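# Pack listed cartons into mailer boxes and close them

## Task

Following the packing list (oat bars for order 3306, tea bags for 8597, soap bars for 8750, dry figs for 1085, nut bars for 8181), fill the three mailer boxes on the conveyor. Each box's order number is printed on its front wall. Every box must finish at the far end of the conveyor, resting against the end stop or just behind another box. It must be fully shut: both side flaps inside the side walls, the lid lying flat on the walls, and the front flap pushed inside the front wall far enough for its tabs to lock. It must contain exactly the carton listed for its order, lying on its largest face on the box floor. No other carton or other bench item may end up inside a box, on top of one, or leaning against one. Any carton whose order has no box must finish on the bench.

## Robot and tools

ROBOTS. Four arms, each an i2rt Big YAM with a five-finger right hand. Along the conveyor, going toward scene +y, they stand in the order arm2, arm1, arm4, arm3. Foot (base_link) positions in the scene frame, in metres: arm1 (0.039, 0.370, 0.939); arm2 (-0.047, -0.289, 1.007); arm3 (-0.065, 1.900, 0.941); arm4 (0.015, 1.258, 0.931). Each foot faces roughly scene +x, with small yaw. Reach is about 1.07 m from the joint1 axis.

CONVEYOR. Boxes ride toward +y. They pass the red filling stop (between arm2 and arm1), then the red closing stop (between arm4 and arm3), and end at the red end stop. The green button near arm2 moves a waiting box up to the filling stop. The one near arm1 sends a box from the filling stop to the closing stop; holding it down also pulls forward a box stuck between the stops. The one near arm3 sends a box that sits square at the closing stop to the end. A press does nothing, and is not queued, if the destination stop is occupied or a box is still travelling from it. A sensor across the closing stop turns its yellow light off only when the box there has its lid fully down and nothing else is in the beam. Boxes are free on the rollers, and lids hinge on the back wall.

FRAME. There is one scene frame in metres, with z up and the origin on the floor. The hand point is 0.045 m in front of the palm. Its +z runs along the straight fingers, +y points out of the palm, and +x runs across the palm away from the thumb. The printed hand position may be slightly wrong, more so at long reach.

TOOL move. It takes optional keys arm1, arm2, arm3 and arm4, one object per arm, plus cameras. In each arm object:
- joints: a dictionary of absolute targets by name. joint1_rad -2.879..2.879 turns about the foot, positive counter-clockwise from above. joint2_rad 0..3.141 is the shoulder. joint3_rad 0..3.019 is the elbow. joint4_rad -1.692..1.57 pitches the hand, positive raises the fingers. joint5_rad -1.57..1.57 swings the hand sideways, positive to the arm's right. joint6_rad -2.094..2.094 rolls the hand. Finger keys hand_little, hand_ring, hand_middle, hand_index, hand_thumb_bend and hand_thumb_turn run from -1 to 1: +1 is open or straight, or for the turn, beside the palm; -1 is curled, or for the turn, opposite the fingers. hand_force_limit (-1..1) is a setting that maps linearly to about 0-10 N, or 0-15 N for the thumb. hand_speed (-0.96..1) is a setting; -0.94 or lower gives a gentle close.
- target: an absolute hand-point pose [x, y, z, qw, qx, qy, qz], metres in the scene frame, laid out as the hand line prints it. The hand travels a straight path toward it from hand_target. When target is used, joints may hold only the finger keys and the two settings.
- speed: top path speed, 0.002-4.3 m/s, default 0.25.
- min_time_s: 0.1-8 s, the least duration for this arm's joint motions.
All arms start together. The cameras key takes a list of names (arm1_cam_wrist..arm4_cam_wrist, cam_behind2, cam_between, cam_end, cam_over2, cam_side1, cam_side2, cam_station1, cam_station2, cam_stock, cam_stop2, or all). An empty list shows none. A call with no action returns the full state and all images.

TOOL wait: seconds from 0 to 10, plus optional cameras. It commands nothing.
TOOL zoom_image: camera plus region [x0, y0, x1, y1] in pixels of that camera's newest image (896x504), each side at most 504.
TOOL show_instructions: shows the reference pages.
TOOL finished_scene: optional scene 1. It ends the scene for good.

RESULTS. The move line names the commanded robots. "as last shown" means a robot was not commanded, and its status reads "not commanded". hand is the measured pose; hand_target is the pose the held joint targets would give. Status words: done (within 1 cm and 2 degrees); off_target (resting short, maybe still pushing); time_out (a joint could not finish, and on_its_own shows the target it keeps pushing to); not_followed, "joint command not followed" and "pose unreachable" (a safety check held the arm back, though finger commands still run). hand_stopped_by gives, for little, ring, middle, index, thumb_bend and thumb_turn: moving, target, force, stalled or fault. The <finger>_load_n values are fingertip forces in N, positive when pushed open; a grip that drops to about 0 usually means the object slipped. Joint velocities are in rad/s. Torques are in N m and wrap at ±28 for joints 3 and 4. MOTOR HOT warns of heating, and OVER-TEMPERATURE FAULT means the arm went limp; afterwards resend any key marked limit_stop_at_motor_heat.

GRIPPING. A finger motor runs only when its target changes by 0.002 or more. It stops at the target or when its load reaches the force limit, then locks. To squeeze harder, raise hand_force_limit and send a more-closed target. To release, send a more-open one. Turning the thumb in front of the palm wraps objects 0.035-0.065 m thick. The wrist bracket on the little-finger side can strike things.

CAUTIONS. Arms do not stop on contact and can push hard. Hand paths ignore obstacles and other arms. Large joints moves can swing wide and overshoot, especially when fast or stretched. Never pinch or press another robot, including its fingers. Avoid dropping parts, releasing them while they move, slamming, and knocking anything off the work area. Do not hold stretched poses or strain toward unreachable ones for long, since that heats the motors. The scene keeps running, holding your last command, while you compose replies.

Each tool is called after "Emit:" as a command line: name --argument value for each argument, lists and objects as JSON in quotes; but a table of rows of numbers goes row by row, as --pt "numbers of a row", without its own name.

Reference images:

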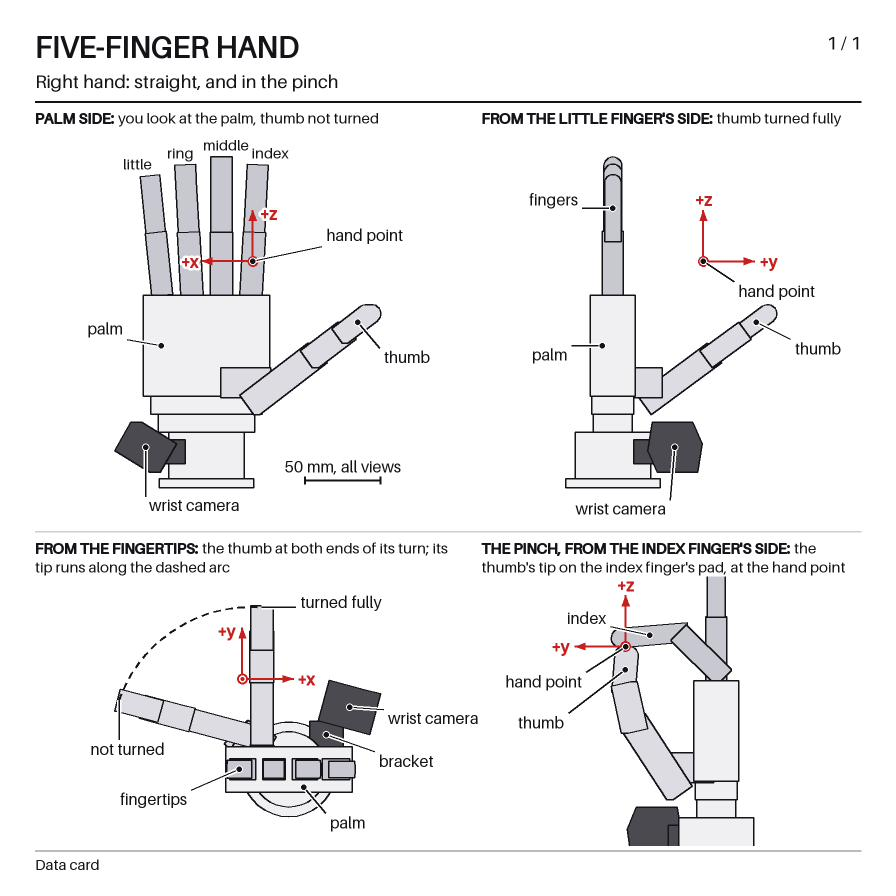

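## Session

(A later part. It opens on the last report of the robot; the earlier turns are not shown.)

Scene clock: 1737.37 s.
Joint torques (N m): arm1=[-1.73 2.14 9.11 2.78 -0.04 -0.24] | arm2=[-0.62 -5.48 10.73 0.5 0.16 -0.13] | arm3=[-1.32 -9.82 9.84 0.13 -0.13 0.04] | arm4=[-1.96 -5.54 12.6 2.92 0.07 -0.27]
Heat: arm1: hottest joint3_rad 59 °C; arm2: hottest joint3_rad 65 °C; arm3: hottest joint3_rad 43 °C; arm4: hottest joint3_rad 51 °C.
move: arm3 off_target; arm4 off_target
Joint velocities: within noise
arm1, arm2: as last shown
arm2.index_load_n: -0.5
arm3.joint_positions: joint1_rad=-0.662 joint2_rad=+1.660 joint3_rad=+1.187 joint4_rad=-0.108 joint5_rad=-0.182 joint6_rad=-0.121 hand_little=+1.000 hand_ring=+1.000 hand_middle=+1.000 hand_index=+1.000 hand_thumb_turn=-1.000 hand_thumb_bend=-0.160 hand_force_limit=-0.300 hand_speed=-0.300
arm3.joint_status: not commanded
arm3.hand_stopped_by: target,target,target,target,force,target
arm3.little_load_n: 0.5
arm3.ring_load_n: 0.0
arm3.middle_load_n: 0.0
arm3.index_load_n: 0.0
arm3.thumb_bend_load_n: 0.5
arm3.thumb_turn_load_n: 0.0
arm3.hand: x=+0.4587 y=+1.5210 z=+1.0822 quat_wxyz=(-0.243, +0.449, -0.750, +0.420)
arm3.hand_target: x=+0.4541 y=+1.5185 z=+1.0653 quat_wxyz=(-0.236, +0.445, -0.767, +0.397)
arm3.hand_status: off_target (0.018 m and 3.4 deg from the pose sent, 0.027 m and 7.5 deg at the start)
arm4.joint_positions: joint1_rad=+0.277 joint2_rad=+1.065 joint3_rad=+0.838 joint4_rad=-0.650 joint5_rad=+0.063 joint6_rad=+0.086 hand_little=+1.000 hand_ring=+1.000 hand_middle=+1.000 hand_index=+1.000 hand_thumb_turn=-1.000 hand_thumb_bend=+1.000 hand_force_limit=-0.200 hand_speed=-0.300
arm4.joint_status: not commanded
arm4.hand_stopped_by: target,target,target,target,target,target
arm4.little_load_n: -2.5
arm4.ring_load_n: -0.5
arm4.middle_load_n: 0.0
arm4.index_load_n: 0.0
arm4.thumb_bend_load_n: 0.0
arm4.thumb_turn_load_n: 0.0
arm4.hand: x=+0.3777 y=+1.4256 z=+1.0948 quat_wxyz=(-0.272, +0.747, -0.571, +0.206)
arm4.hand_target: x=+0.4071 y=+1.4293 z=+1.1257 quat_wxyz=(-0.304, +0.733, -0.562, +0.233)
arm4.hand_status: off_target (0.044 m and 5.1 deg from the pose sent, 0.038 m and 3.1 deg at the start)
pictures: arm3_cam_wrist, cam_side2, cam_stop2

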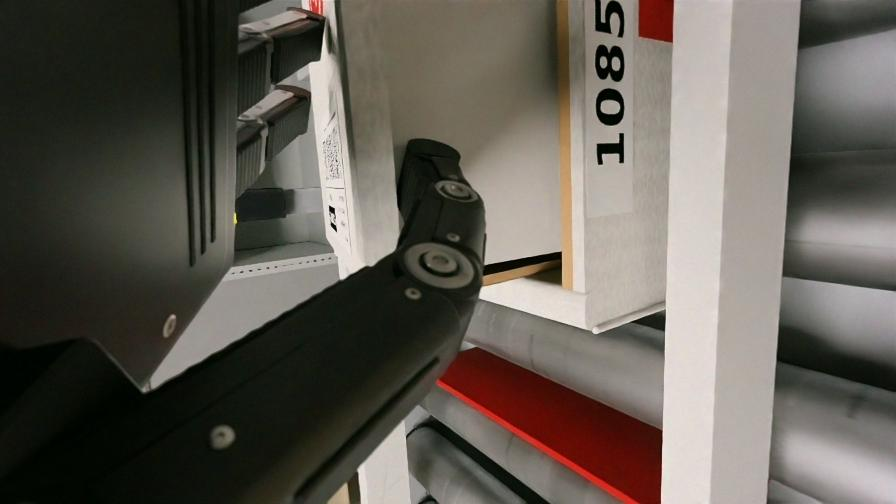

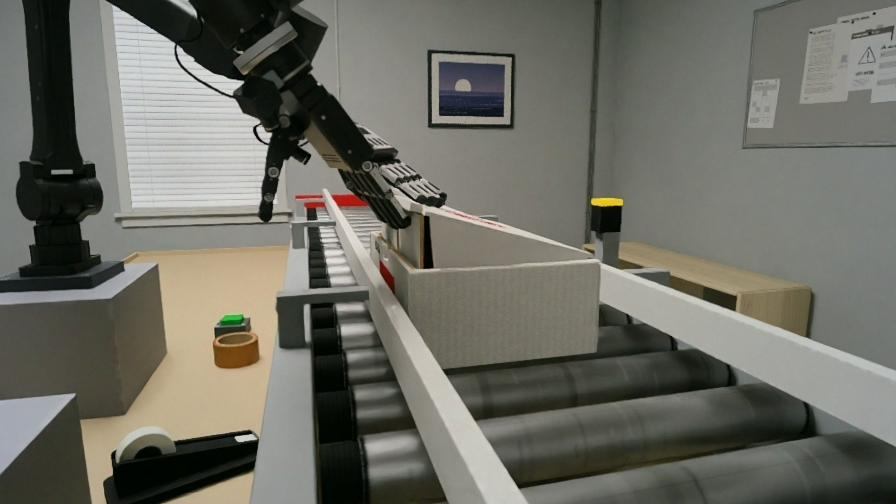

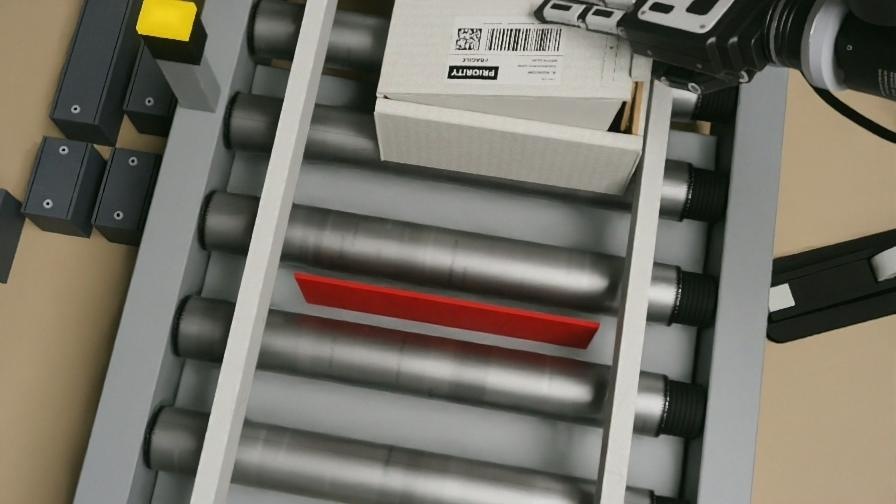

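Emit:
move --arm4 '{"target": [0.34, 1.42, 1.15, 0.3036, -0.7329, 0.5624, -0.2330], "speed": 0.12}' --arm3 '{"joints": {"hand_thumb_bend": 1.0}}' --cameras '["cam_side2","cam_stop2","arm3_cam_wrist","cam_station2"]'

Emit:
zoom_image --camera "cam_side2" --region '[350, 180, 450, 280]'

Scene clock: 1747.03 s.
Joint torques (N m): arm1=[-1.73 2.14 9.11 2.78 -0.04 -0.24] | arm2=[-0.67 -5.48 10.69 0.49 0.17 -0.13] | arm3=[-1.38 -9.82 9.83 0.29 -0.13 0.05] | arm4=[-0.03 -4.48 9.73 0.72 0.14 0.01]
Heat: arm1: hottest joint3_rad 59 °C; arm2: hottest joint3_rad 65 °C; arm3: hottest joint3_rad 44 °C; arm4: hottest joint3_rad 50 °C.
move: arm3 done; arm4 off_target
Joint velocities: within noise
arm1, arm2: as last shown
arm2.index_load_n: 0.0
arm3.joint_positions: joint1_rad=-0.662 joint2_rad=+1.660 joint3_rad=+1.187 joint4_rad=-0.113 joint5_rad=-0.181 joint6_rad=-0.121 hand_little=+1.000 hand_ring=+1.000 hand_middle=+1.000 hand_index=+1.000 hand_thumb_turn=-1.000 hand_thumb_bend=+1.000 hand_force_limit=-0.300 hand_speed=-0.300
arm3.joint_status: all done
arm3.hand_stopped_by: target,target,target,target,target,target
arm3.little_load_n: 0.5
arm3.ring_load_n: 0.0
arm3.middle_load_n: 0.0
arm3.index_load_n: 0.0
arm3.thumb_bend_load_n: 0.0
arm3.thumb_turn_load_n: 0.0
arm3.hand: x=+0.4579 y=+1.5213 z=+1.0813 quat_wxyz=(-0.242, +0.449, -0.752, +0.419)
arm3.hand_target: x=+0.4540 y=+1.5182 z=+1.0658 quat_wxyz=(-0.236, +0.445, -0.767, +0.398)
arm3.hand_status: not commanded
arm4.joint_positions: joint1_rad=+0.288 joint2_rad=+0.878 joint3_rad=+0.831 joint4_rad=-0.742 joint5_rad=+0.099 joint6_rad=+0.086 hand_little=+1.000 hand_ring=+1.000 hand_middle=+1.000 hand_index=+1.000 hand_thumb_turn=-1.000 hand_thumb_bend=+1.000 hand_force_limit=-0.200 hand_speed=-0.300
arm4.joint_status: not commanded
arm4.hand_stopped_by: target,target,target,target,target,target
arm4.little_load_n: 0.0
arm4.ring_load_n: 0.0
arm4.middle_load_n: 0.0
arm4.index_load_n: 0.0
arm4.thumb_bend_load_n: 0.0
arm4.thumb_turn_load_n: 0.0
arm4.hand: x=+0.3462 y=+1.4100 z=+1.1449 quat_wxyz=(-0.299, +0.732, -0.564, +0.240)
arm4.hand_target: x=+0.3439 y=+1.4142 z=+1.1503 quat_wxyz=(-0.301, +0.732, -0.563, +0.238)
arm4.hand_status: off_target (0.013 m and 1.0 deg from the pose sent, 0.067 m and 5.1 deg at the start)
pictures: arm3_cam_wrist, cam_side2, cam_station2, cam_stop2

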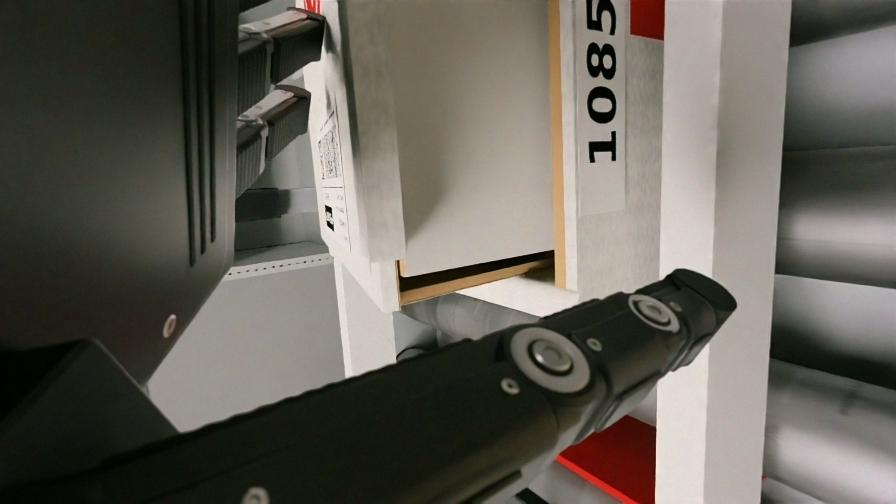

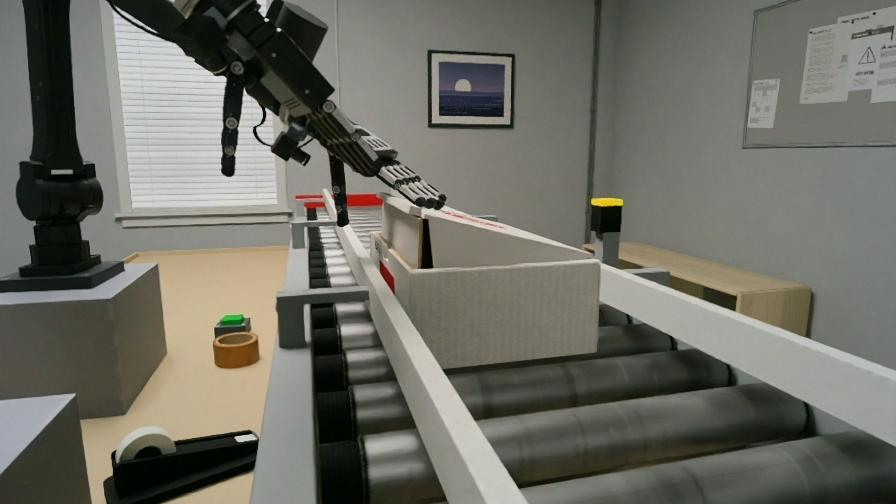

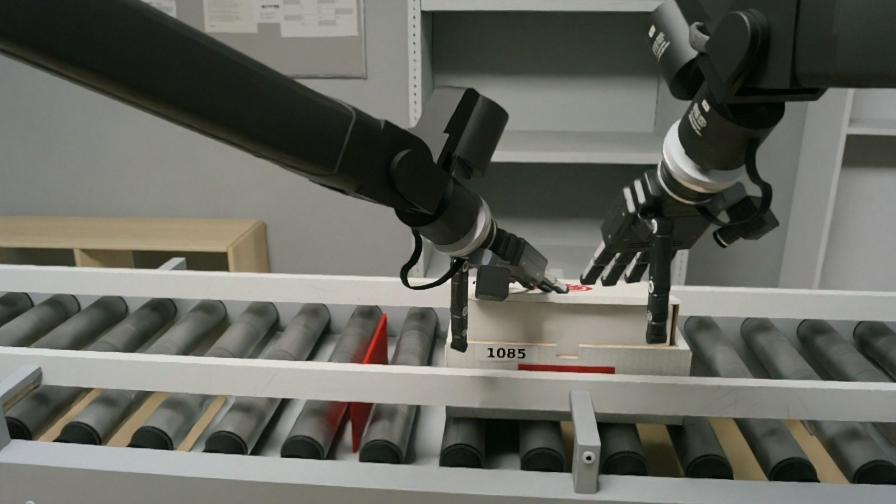

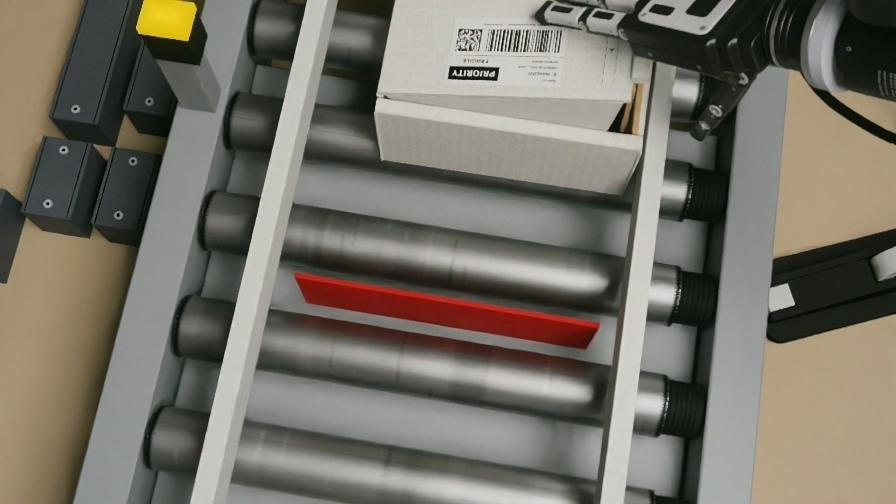

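Scaled by 5.040 from the camera's image (finer frame: 1280x720).

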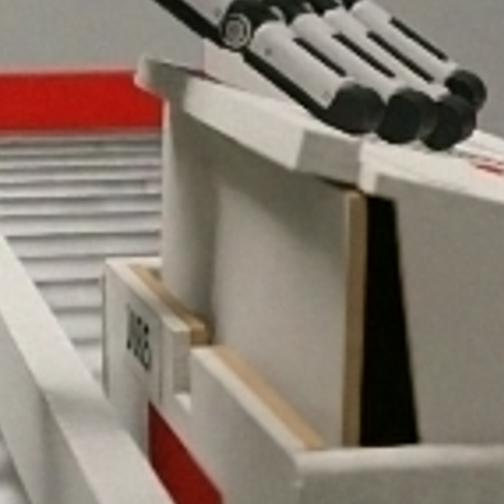

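Emit:
move --arm3 '{"target": [0.44, 1.535, 1.16, 0.2309, -0.4435, 0.7681, -0.3999], "speed": 0.12, "joints": {"hand_thumb_turn": 1, "hand_speed": 0.3}}' --arm4 '{"target": [0.425, 1.385, 1.17, 0.3036, -0.7329, 0.5624, -0.2330], "speed": 0.12}' --cameras '["cam_side2","cam_over2","cam_station2"]'

Scene clock: 1762.53 s.
Joint torques (N m): arm1=[-1.73 2.14 9.11 2.78 -0.04 -0.24] | arm2=[-0.62 -5.48 10.7 0.49 0.16 -0.13] | arm3=[-0.62 -11.52 13.24 0.94 -0.01 0.06] | arm4=[-1.79 -6.01 12.85 1.99 -0.22 -0.25]
Heat: arm1: hottest joint3_rad 59 °C; arm2: hottest joint3_rad 65 °C; arm3: hottest joint3_rad 46 °C; arm4: hottest joint3_rad 48 °C.
move: arm3 off_target; arm4 off_target
Joint velocities: within noise
arm1, arm2: as last shown
arm2.thumb_bend_load_n: -0.5
arm3.joint_positions: joint1_rad=-0.662 joint2_rad=+1.558 joint3_rad=+1.242 joint4_rad=-0.365 joint5_rad=-0.158 joint6_rad=-0.118 hand_little=+1.000 hand_ring=+1.000 hand_middle=+1.000 hand_index=+1.000 hand_thumb_turn=+1.000 hand_thumb_bend=+1.000 hand_force_limit=-0.300 hand_speed=+0.300
arm3.joint_status: all done
arm3.hand_stopped_by: target,target,target,target,target,target
arm3.little_load_n: 0.0
arm3.ring_load_n: 0.0
arm3.middle_load_n: 0.0
arm3.index_load_n: 0.0
arm3.thumb_bend_load_n: 0.0
arm3.thumb_turn_load_n: 0.0
arm3.hand: x=+0.4295 y=+1.5411 z=+1.1280 quat_wxyz=(-0.220, +0.450, -0.776, +0.383)
arm3.hand_target: x=+0.4388 y=+1.5333 z=+1.1589 quat_wxyz=(-0.227, +0.442, -0.770, +0.401)
arm3.hand_status: off_target (0.034 m and 2.6 deg from the pose sent, 0.082 m and 3.2 deg at the start)
arm4.joint_positions: joint1_rad=+0.145 joint2_rad=+1.062 joint3_rad=+0.947 joint4_rad=-0.742 joint5_rad=-0.023 joint6_rad=-0.004 hand_little=+1.000 hand_ring=+1.000 hand_middle=+1.000 hand_index=+1.000 hand_thumb_turn=-1.000 hand_thumb_bend=+1.000 hand_force_limit=-0.200 hand_speed=-0.300
arm4.joint_status: not commanded
arm4.hand_stopped_by: target,target,target,target,target,target
arm4.little_load_n: 0.0
arm4.ring_load_n: 0.0
arm4.middle_load_n: 0.0
arm4.index_load_n: -0.5
arm4.thumb_bend_load_n: 0.0
arm4.thumb_turn_load_n: 0.0
arm4.hand: x=+0.4006 y=+1.3894 z=+1.1394 quat_wxyz=(-0.280, +0.742, -0.573, +0.209)
arm4.hand_target: x=+0.4217 y=+1.3893 z=+1.1689 quat_wxyz=(-0.303, +0.732, -0.564, +0.232)
arm4.hand_status: off_target (0.039 m and 4.2 deg from the pose sent, 0.086 m and 1.0 deg at the start)
pictures: cam_over2, cam_side2, cam_station2

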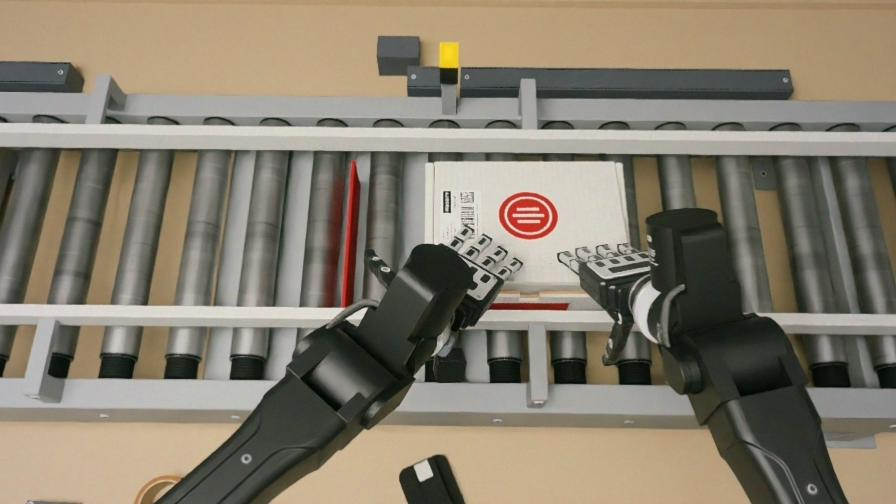

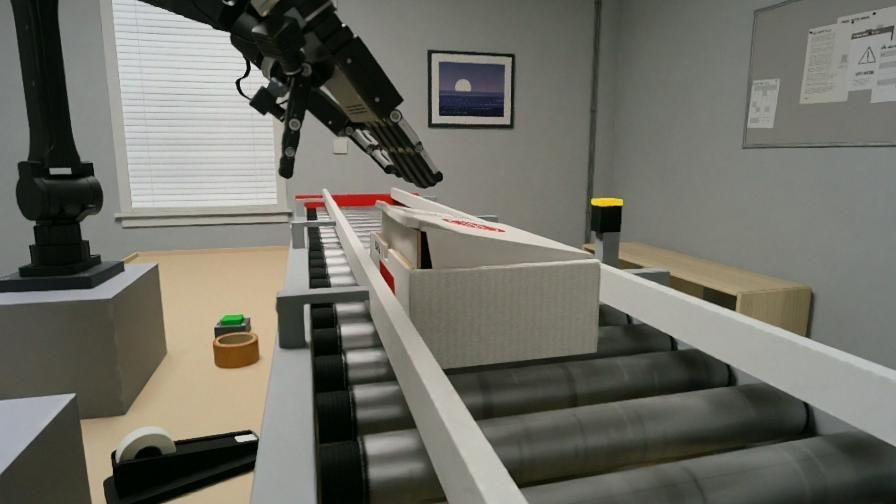

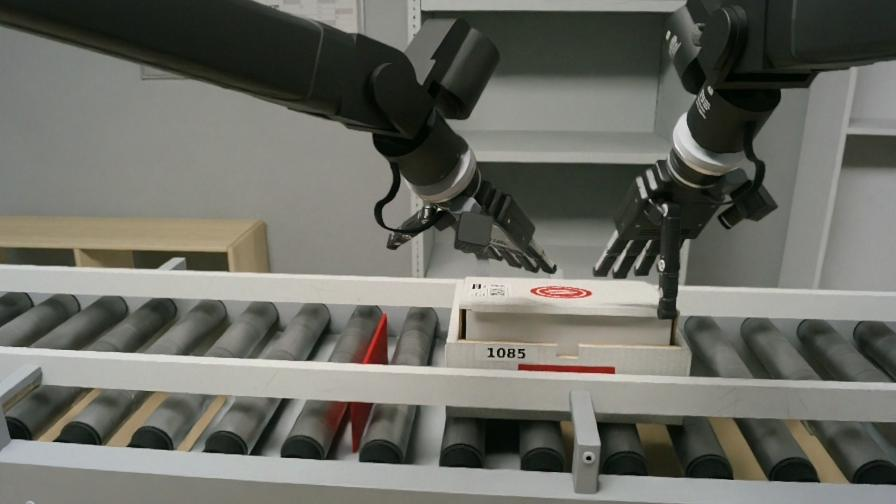

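Emit:
move --arm3 '{"target": [0.445, 1.535, 1.085, 0.2309, -0.4435, 0.7681, -0.3999], "speed": 0.06}' --arm4 '{"target": [0.43, 1.385, 1.10, 0.3036, -0.7329, 0.5624, -0.2330], "speed": 0.06}' --cameras '["cam_side2","cam_over2","cam_station2","cam_stop2"]'

Scene clock: 1768.70 s.
Joint torques (N m): arm1=[-1.73 2.14 9.11 2.78 -0.04 -0.24] | arm2=[-0.62 -5.48 10.71 0.5 0.16 -0.13] | arm3=[0.03 -10.4 8.4 2.61 -0.09 0.06] | arm4=[-1.85 -6.42 9.02 2.24 -0.22 -0.25]
Heat: arm1: hottest joint3_rad 59 °C; arm2: hottest joint3_rad 65 °C; arm3: hottest joint3_rad 46 °C; arm4: hottest joint3_rad 48 °C.
move: arm3 done; arm4 off_target
Joint velocities: within noise
arm1, arm2: as last shown
arm2.little_load_n: -0.5
arm2.thumb_bend_load_n: 0.0
arm3.joint_positions: joint1_rad=-0.662 joint2_rad=+1.610 joint3_rad=+1.177 joint4_rad=-0.216 joint5_rad=-0.158 joint6_rad=-0.113 hand_little=+1.000 hand_ring=+1.000 hand_middle=+1.000 hand_index=+1.000 hand_thumb_turn=+1.000 hand_thumb_bend=+1.000 hand_force_limit=-0.300 hand_speed=+0.300
arm3.joint_status: not commanded
arm3.hand_stopped_by: target,target,target,target,target,target
arm3.little_load_n: 0.0
arm3.ring_load_n: -0.5
arm3.middle_load_n: 0.0
arm3.index_load_n: 0.0
arm3.thumb_bend_load_n: 0.0
arm3.thumb_turn_load_n: 0.0
arm3.hand: x=+0.4373 y=+1.5342 z=+1.0876 quat_wxyz=(-0.225, +0.446, -0.771, +0.395)
arm3.hand_target: x=+0.4444 y=+1.5356 z=+1.0850 quat_wxyz=(-0.231, +0.443, -0.768, +0.400)
arm3.hand_status: done (0.008 m and 0.9 deg from the pose sent, 0.046 m and 2.6 deg at the start)
arm4.joint_positions: joint1_rad=+0.130 joint2_rad=+1.109 joint3_rad=+0.851 joint4_rad=-0.548 joint5_rad=-0.036 joint6_rad=-0.017 hand_little=+1.000 hand_ring=+1.000 hand_middle=+1.000 hand_index=+1.000 hand_thumb_turn=-1.000 hand_thumb_bend=+1.000 hand_force_limit=-0.200 hand_speed=-0.300
arm4.joint_status: not commanded
arm4.hand_stopped_by: target,target,target,target,target,target
arm4.little_load_n: 0.0
arm4.ring_load_n: 0.0
arm4.middle_load_n: 0.0
arm4.index_load_n: 0.0
arm4.thumb_bend_load_n: 0.0
arm4.thumb_turn_load_n: 0.0
arm4.hand: x=+0.4205 y=+1.3891 z=+1.0978 quat_wxyz=(-0.299, +0.735, -0.566, +0.224)
arm4.hand_target: x=+0.4293 y=+1.3849 z=+1.1003 quat_wxyz=(-0.304, +0.732, -0.563, +0.232)
arm4.hand_status: off_target (0.011 m and 1.3 deg from the pose sent, 0.049 m and 4.2 deg at the start)
pictures: cam_over2, cam_side2, cam_station2, cam_stop2

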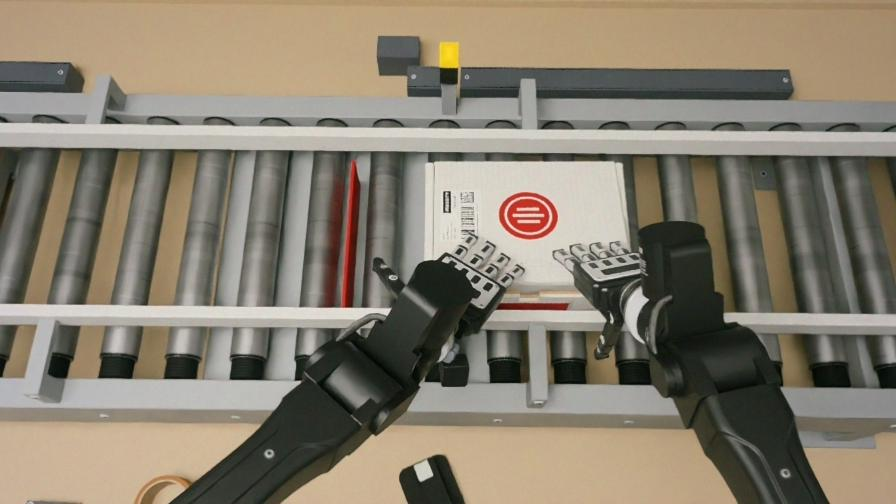

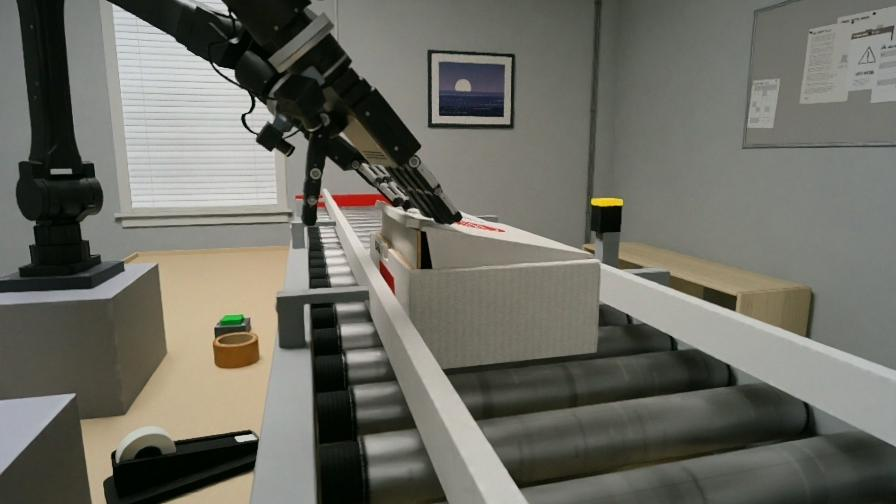

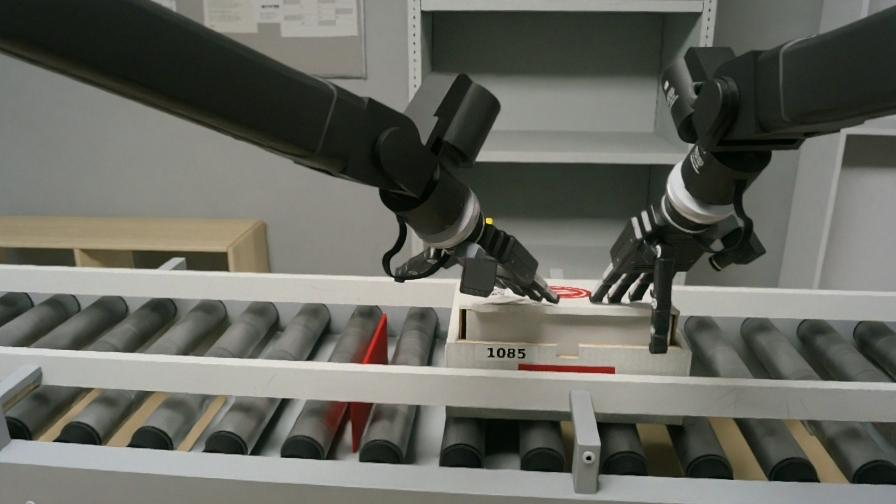

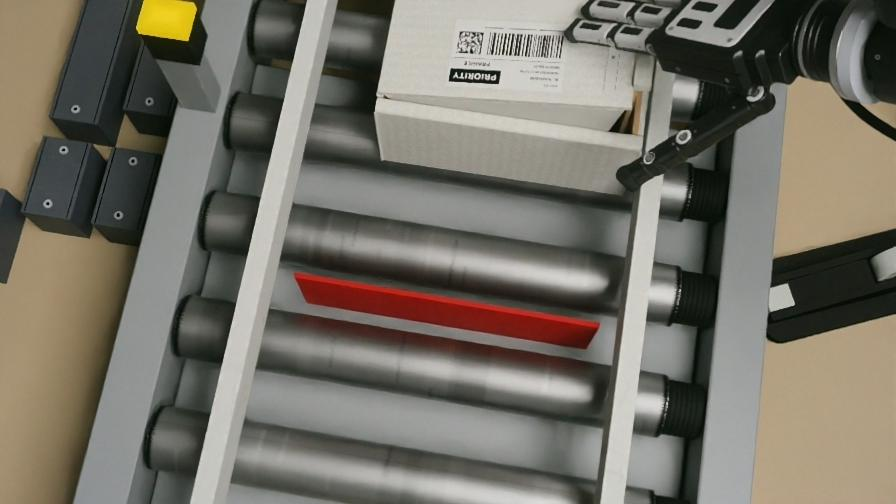

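Emit:
move --arm4 '{"target": [0.43, 1.385, 1.10, 0.3036, -0.7329, 0.5624, -0.2330], "speed": 0.06, "joints": {"hand_thumb_turn": 0.3, "hand_speed": 0.2}}'

Emit:
move --arm3 '{"target": [0.445, 1.535, 1.045, 0.2309, -0.4435, 0.7681, -0.3999], "speed": 0.05}' --arm4 '{"target": [0.43, 1.385, 1.06, 0.3036, -0.7329, 0.5624, -0.2330], "speed": 0.05}' --cameras '["cam_side2","cam_over2","cam_station2","cam_stop2"]'

Emit:
zoom_image --camera "cam_side2" --region '[350, 180, 490, 290]'

Scene clock: 1778.93 s.
Joint torques (N m): arm1=[-1.73 2.14 9.11 2.78 -0.04 -0.24] | arm2=[-0.73 -5.42 10.7 0.5 0.16 -0.13] | arm3=[0.03 -10.4 8.42 2.59 -0.09 0.06] | arm4=[-1.85 -6.18 9.09 2.25 -0.18 -0.24]
Heat: arm1: hottest joint3_rad 58 °C; arm2: hottest joint3_rad 65 °C; arm3: hottest joint3_rad 46 °C; arm4: hottest joint3_rad 46 °C.
move: arm4 off_target
Joint velocities: within noise
arm1, arm2, arm3: as last shown
arm2.little_load_n: 0.0
arm3.ring_load_n: 0.0
arm4.joint_positions: joint1_rad=+0.130 joint2_rad=+1.109 joint3_rad=+0.851 joint4_rad=-0.548 joint5_rad=-0.036 joint6_rad=-0.020 hand_little=+1.000 hand_ring=+1.000 hand_middle=+1.000 hand_index=+1.000 hand_thumb_turn=+0.300 hand_thumb_bend=+1.000 hand_force_limit=-0.200 hand_speed=+0.200
arm4.joint_status: all done
arm4.hand_stopped_by: target,target,target,target,target,target
arm4.little_load_n: 0.0
arm4.ring_load_n: 0.0
arm4.middle_load_n: 0.0
arm4.index_load_n: 0.0
arm4.thumb_bend_load_n: 0.0
arm4.thumb_turn_load_n: 0.0
arm4.hand: x=+0.4204 y=+1.3889 z=+1.0977 quat_wxyz=(-0.298, +0.736, -0.565, +0.224)
arm4.hand_target: x=+0.4297 y=+1.3850 z=+1.1001 quat_wxyz=(-0.304, +0.733, -0.562, +0.233)
arm4.hand_status: off_target (0.011 m and 1.3 deg from the pose sent, 0.011 m and 1.3 deg at the start)
pictures: none

Scene clock: 1780.33 s.
Joint torques (N m): arm1=[-1.79 2.14 9.13 2.78 -0.04 -0.24] | arm2=[-0.67 -5.48 10.73 0.5 0.17 -0.13] | arm3=[0.03 -10.4 7.88 2.54 -0.09 0.06] | arm4=[-1.79 -5.71 8.32 2.18 -0.18 -0.22]
Heat: arm1: hottest joint3_rad 58 °C; arm2: hottest joint3_rad 65 °C; arm3: hottest joint3_rad 46 °C; arm4: hottest joint3_rad 46 °C.
move: arm3 done; arm4 done
Joint velocities: within noise
arm1, arm2: as last shown
arm3.joint_positions: joint1_rad=-0.662 joint2_rad=+1.656 joint3_rad=+1.123 joint4_rad=-0.108 joint5_rad=-0.158 joint6_rad=-0.113 hand_little=+1.000 hand_ring=+1.000 hand_middle=+1.000 hand_index=+1.000 hand_thumb_turn=+1.000 hand_thumb_bend=+1.000 hand_force_limit=-0.300 hand_speed=+0.300
arm3.joint_status: not commanded
arm3.hand_stopped_by: target,target,target,target,target,target
arm3.little_load_n: 0.0
arm3.ring_load_n: -0.5
arm3.middle_load_n: 0.0
arm3.index_load_n: 0.0
arm3.thumb_bend_load_n: 0.0
arm3.thumb_turn_load_n: -0.5
arm3.hand: x=+0.4384 y=+1.5329 z=+1.0511 quat_wxyz=(-0.226, +0.446, -0.769, +0.399)
arm3.hand_target: x=+0.4443 y=+1.5354 z=+1.0451 quat_wxyz=(-0.231, +0.444, -0.768, +0.400)
arm3.hand_status: done (0.009 m and 0.6 deg from the pose sent, 0.043 m and 0.9 deg at the start)
arm4.joint_positions: joint1_rad=+0.130 joint2_rad=+1.139 joint3_rad=+0.775 joint4_rad=-0.425 joint5_rad=-0.037 joint6_rad=-0.020 hand_little=+1.000 hand_ring=+1.000 hand_middle=+1.000 hand_index=+1.000 hand_thumb_turn=+0.300 hand_thumb_bend=+1.000 hand_force_limit=-0.200 hand_speed=+0.200
arm4.joint_status: not commanded
arm4.hand_stopped_by: target,target,target,target,target,target
arm4.little_load_n: 0.0
arm4.ring_load_n: 0.0
arm4.middle_load_n: 0.0
arm4.index_load_n: 0.0
arm4.thumb_bend_load_n: 0.0
arm4.thumb_turn_load_n: 0.0
arm4.hand: x=+0.4232 y=+1.3897 z=+1.0654 quat_wxyz=(-0.305, +0.734, -0.562, +0.229)
arm4.hand_target: x=+0.4289 y=+1.3852 z=+1.0599 quat_wxyz=(-0.304, +0.733, -0.562, +0.232)
arm4.hand_status: done (0.010 m and 0.5 deg from the pose sent, 0.039 m and 1.3 deg at the start)
pictures: cam_over2, cam_side2, cam_station2, cam_stop2

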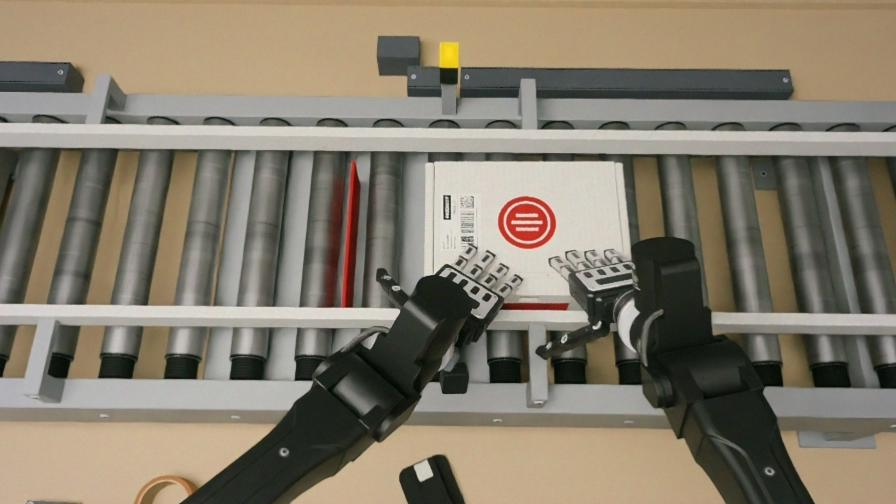

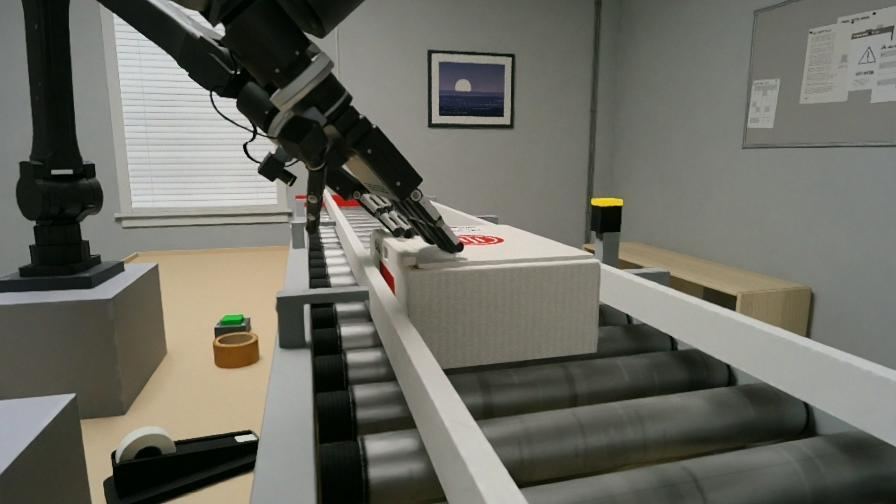

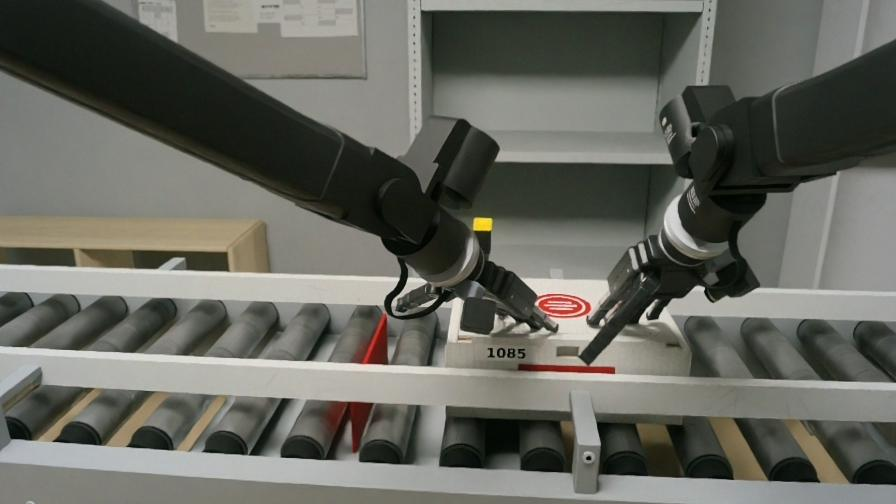

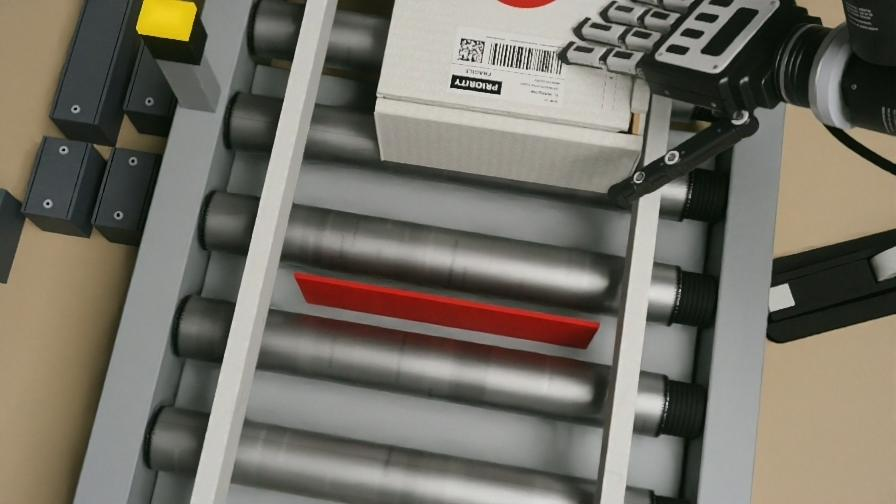

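Scaled by 3.600 from the camera's image (finer frame: 1280x720).

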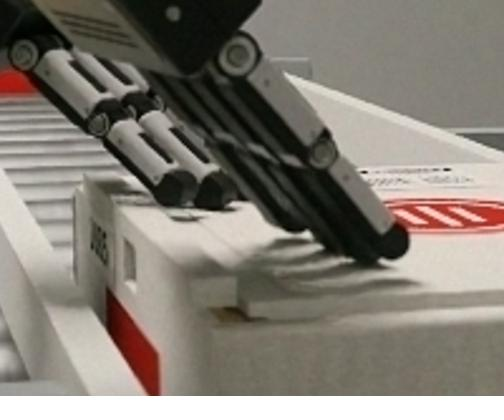

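Emit:
move --arm3 '{"target": [0.445, 1.535, 1.015, 0.2309, -0.4435, 0.7681, -0.3999], "speed": 0.04}' --arm4 '{"target": [0.43, 1.385, 1.03, 0.3036, -0.7329, 0.5624, -0.2330], "speed": 0.04}' --cameras '["cam_side2","cam_over2","cam_station2","cam_stop2"]'

Emit:
zoom_image --camera "cam_side2" --region '[350, 180, 490, 290]'

Scene clock: 1787.17 s.
Joint torques (N m): arm1=[-1.73 2.14 9.11 2.8 -0.04 -0.24] | arm2=[-0.62 -5.42 10.71 0.49 0.16 -0.13] | arm3=[0.09 -8.53 6.98 2.14 -0.06 0.06] | arm4=[-1.73 -3.25 7.13 1.78 -0.12 -0.22]
Heat: arm1: hottest joint3_rad 58 °C; arm2: hottest joint3_rad 65 °C; arm3: hottest joint3_rad 46 °C; arm4: hottest joint3_rad 46 °C.
move: arm3 off_target; arm4 off_target
Joint velocities: within noise
arm1, arm2: as last shown
arm3.joint_positions: joint1_rad=-0.662 joint2_rad=+1.670 joint3_rad=+1.095 joint4_rad=-0.019 joint5_rad=-0.168 joint6_rad=-0.113 hand_little=+1.000 hand_ring=+1.000 hand_middle=+1.000 hand_index=+1.000 hand_thumb_turn=+1.000 hand_thumb_bend=+1.000 hand_force_limit=-0.300 hand_speed=+0.300
arm3.joint_status: not commanded
arm3.hand_stopped_by: target,target,target,target,target,target
arm3.little_load_n: 0.0
arm3.ring_load_n: 0.0
arm3.middle_load_n: 0.0
arm3.index_load_n: 0.0
arm3.thumb_bend_load_n: 0.0
arm3.thumb_turn_load_n: 0.0
arm3.hand: x=+0.4443 y=+1.5304 z=+1.0450 quat_wxyz=(-0.237, +0.444, -0.757, +0.417)
arm3.hand_target: x=+0.4440 y=+1.5379 z=+1.0161 quat_wxyz=(-0.235, +0.446, -0.767, +0.398)
arm3.hand_status: off_target (0.030 m and 2.4 deg from the pose sent, 0.037 m and 0.6 deg at the start)
arm4.joint_positions: joint1_rad=+0.129 joint2_rad=+1.143 joint3_rad=+0.735 joint4_rad=-0.321 joint5_rad=-0.036 joint6_rad=-0.020 hand_little=+1.000 hand_ring=+1.000 hand_middle=+1.000 hand_index=+1.000 hand_thumb_turn=+0.300 hand_thumb_bend=+1.000 hand_force_limit=-0.200 hand_speed=+0.200
arm4.joint_status: not commanded
arm4.hand_stopped_by: target,target,target,target,target,target
arm4.little_load_n: 0.0
arm4.ring_load_n: 0.0
arm4.middle_load_n: 0.0
arm4.index_load_n: -0.5
arm4.thumb_bend_load_n: 0.0
arm4.thumb_turn_load_n: 0.0
arm4.hand: x=+0.4323 y=+1.3907 z=+1.0592 quat_wxyz=(-0.326, +0.724, -0.555, +0.247)
arm4.hand_target: x=+0.4278 y=+1.3844 z=+1.0317 quat_wxyz=(-0.304, +0.733, -0.563, +0.234)
arm4.hand_status: off_target (0.030 m and 3.3 deg from the pose sent, 0.036 m and 0.5 deg at the start)
pictures: cam_over2, cam_side2, cam_station2, cam_stop2

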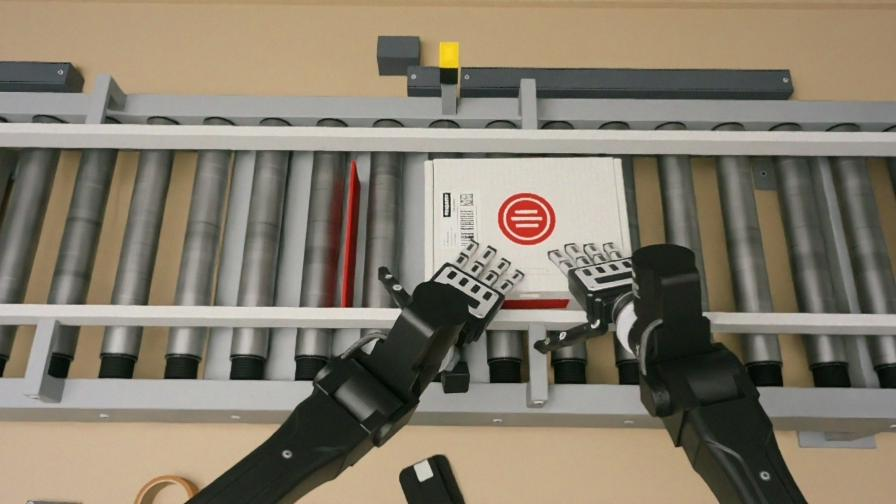

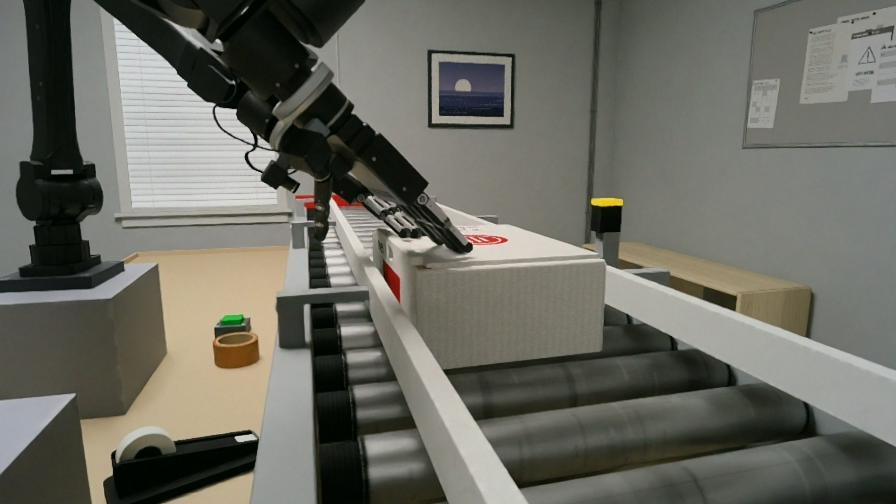

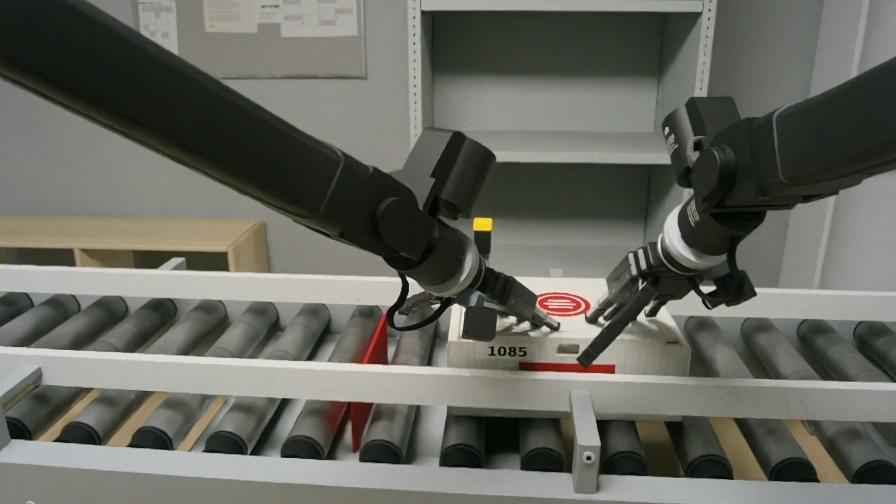

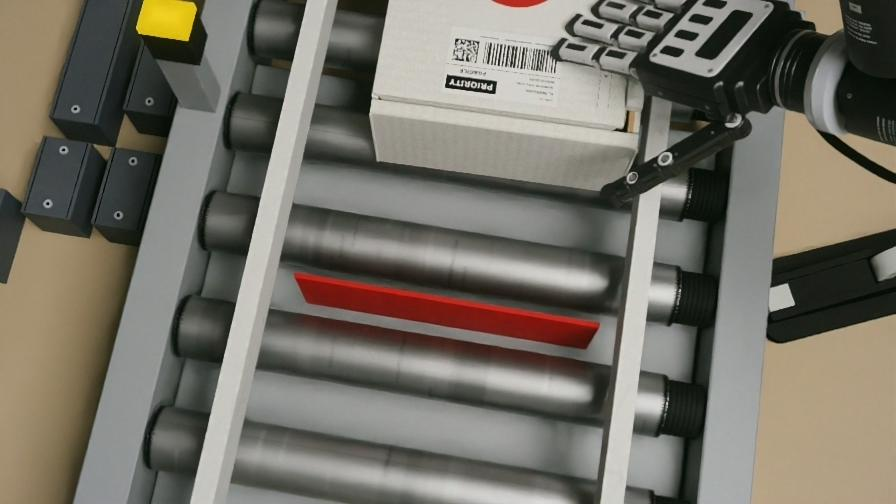

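Scaled by 3.600 from the camera's image (finer frame: 1280x720).

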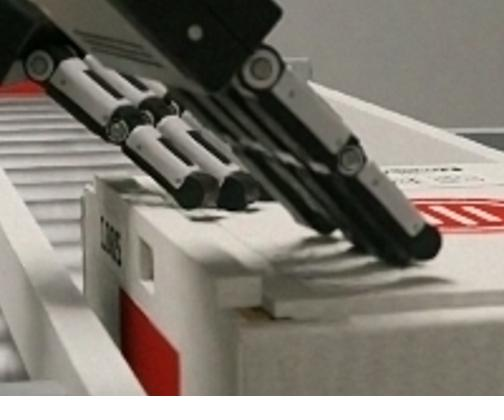

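Emit:
zoom_image --camera "cam_stop2" --region '[360, 60, 660, 220]'

Emit:
zoom_image --camera "cam_station2" --region '[430, 270, 710, 400]'

Scaled by 1.680 from the camera's image (finer frame: 1280x720).

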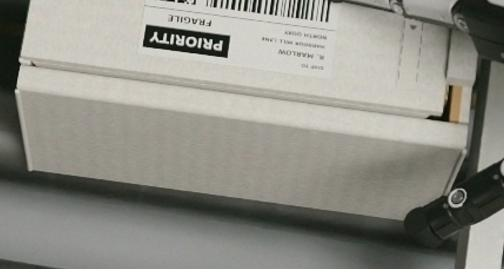

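Scaled by 1.800 from the camera's image (finer frame: 1280x720).

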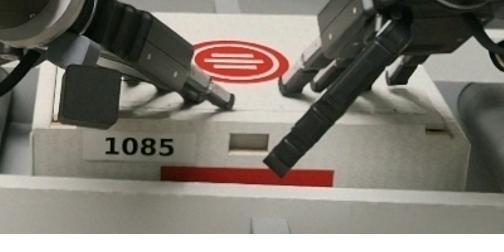

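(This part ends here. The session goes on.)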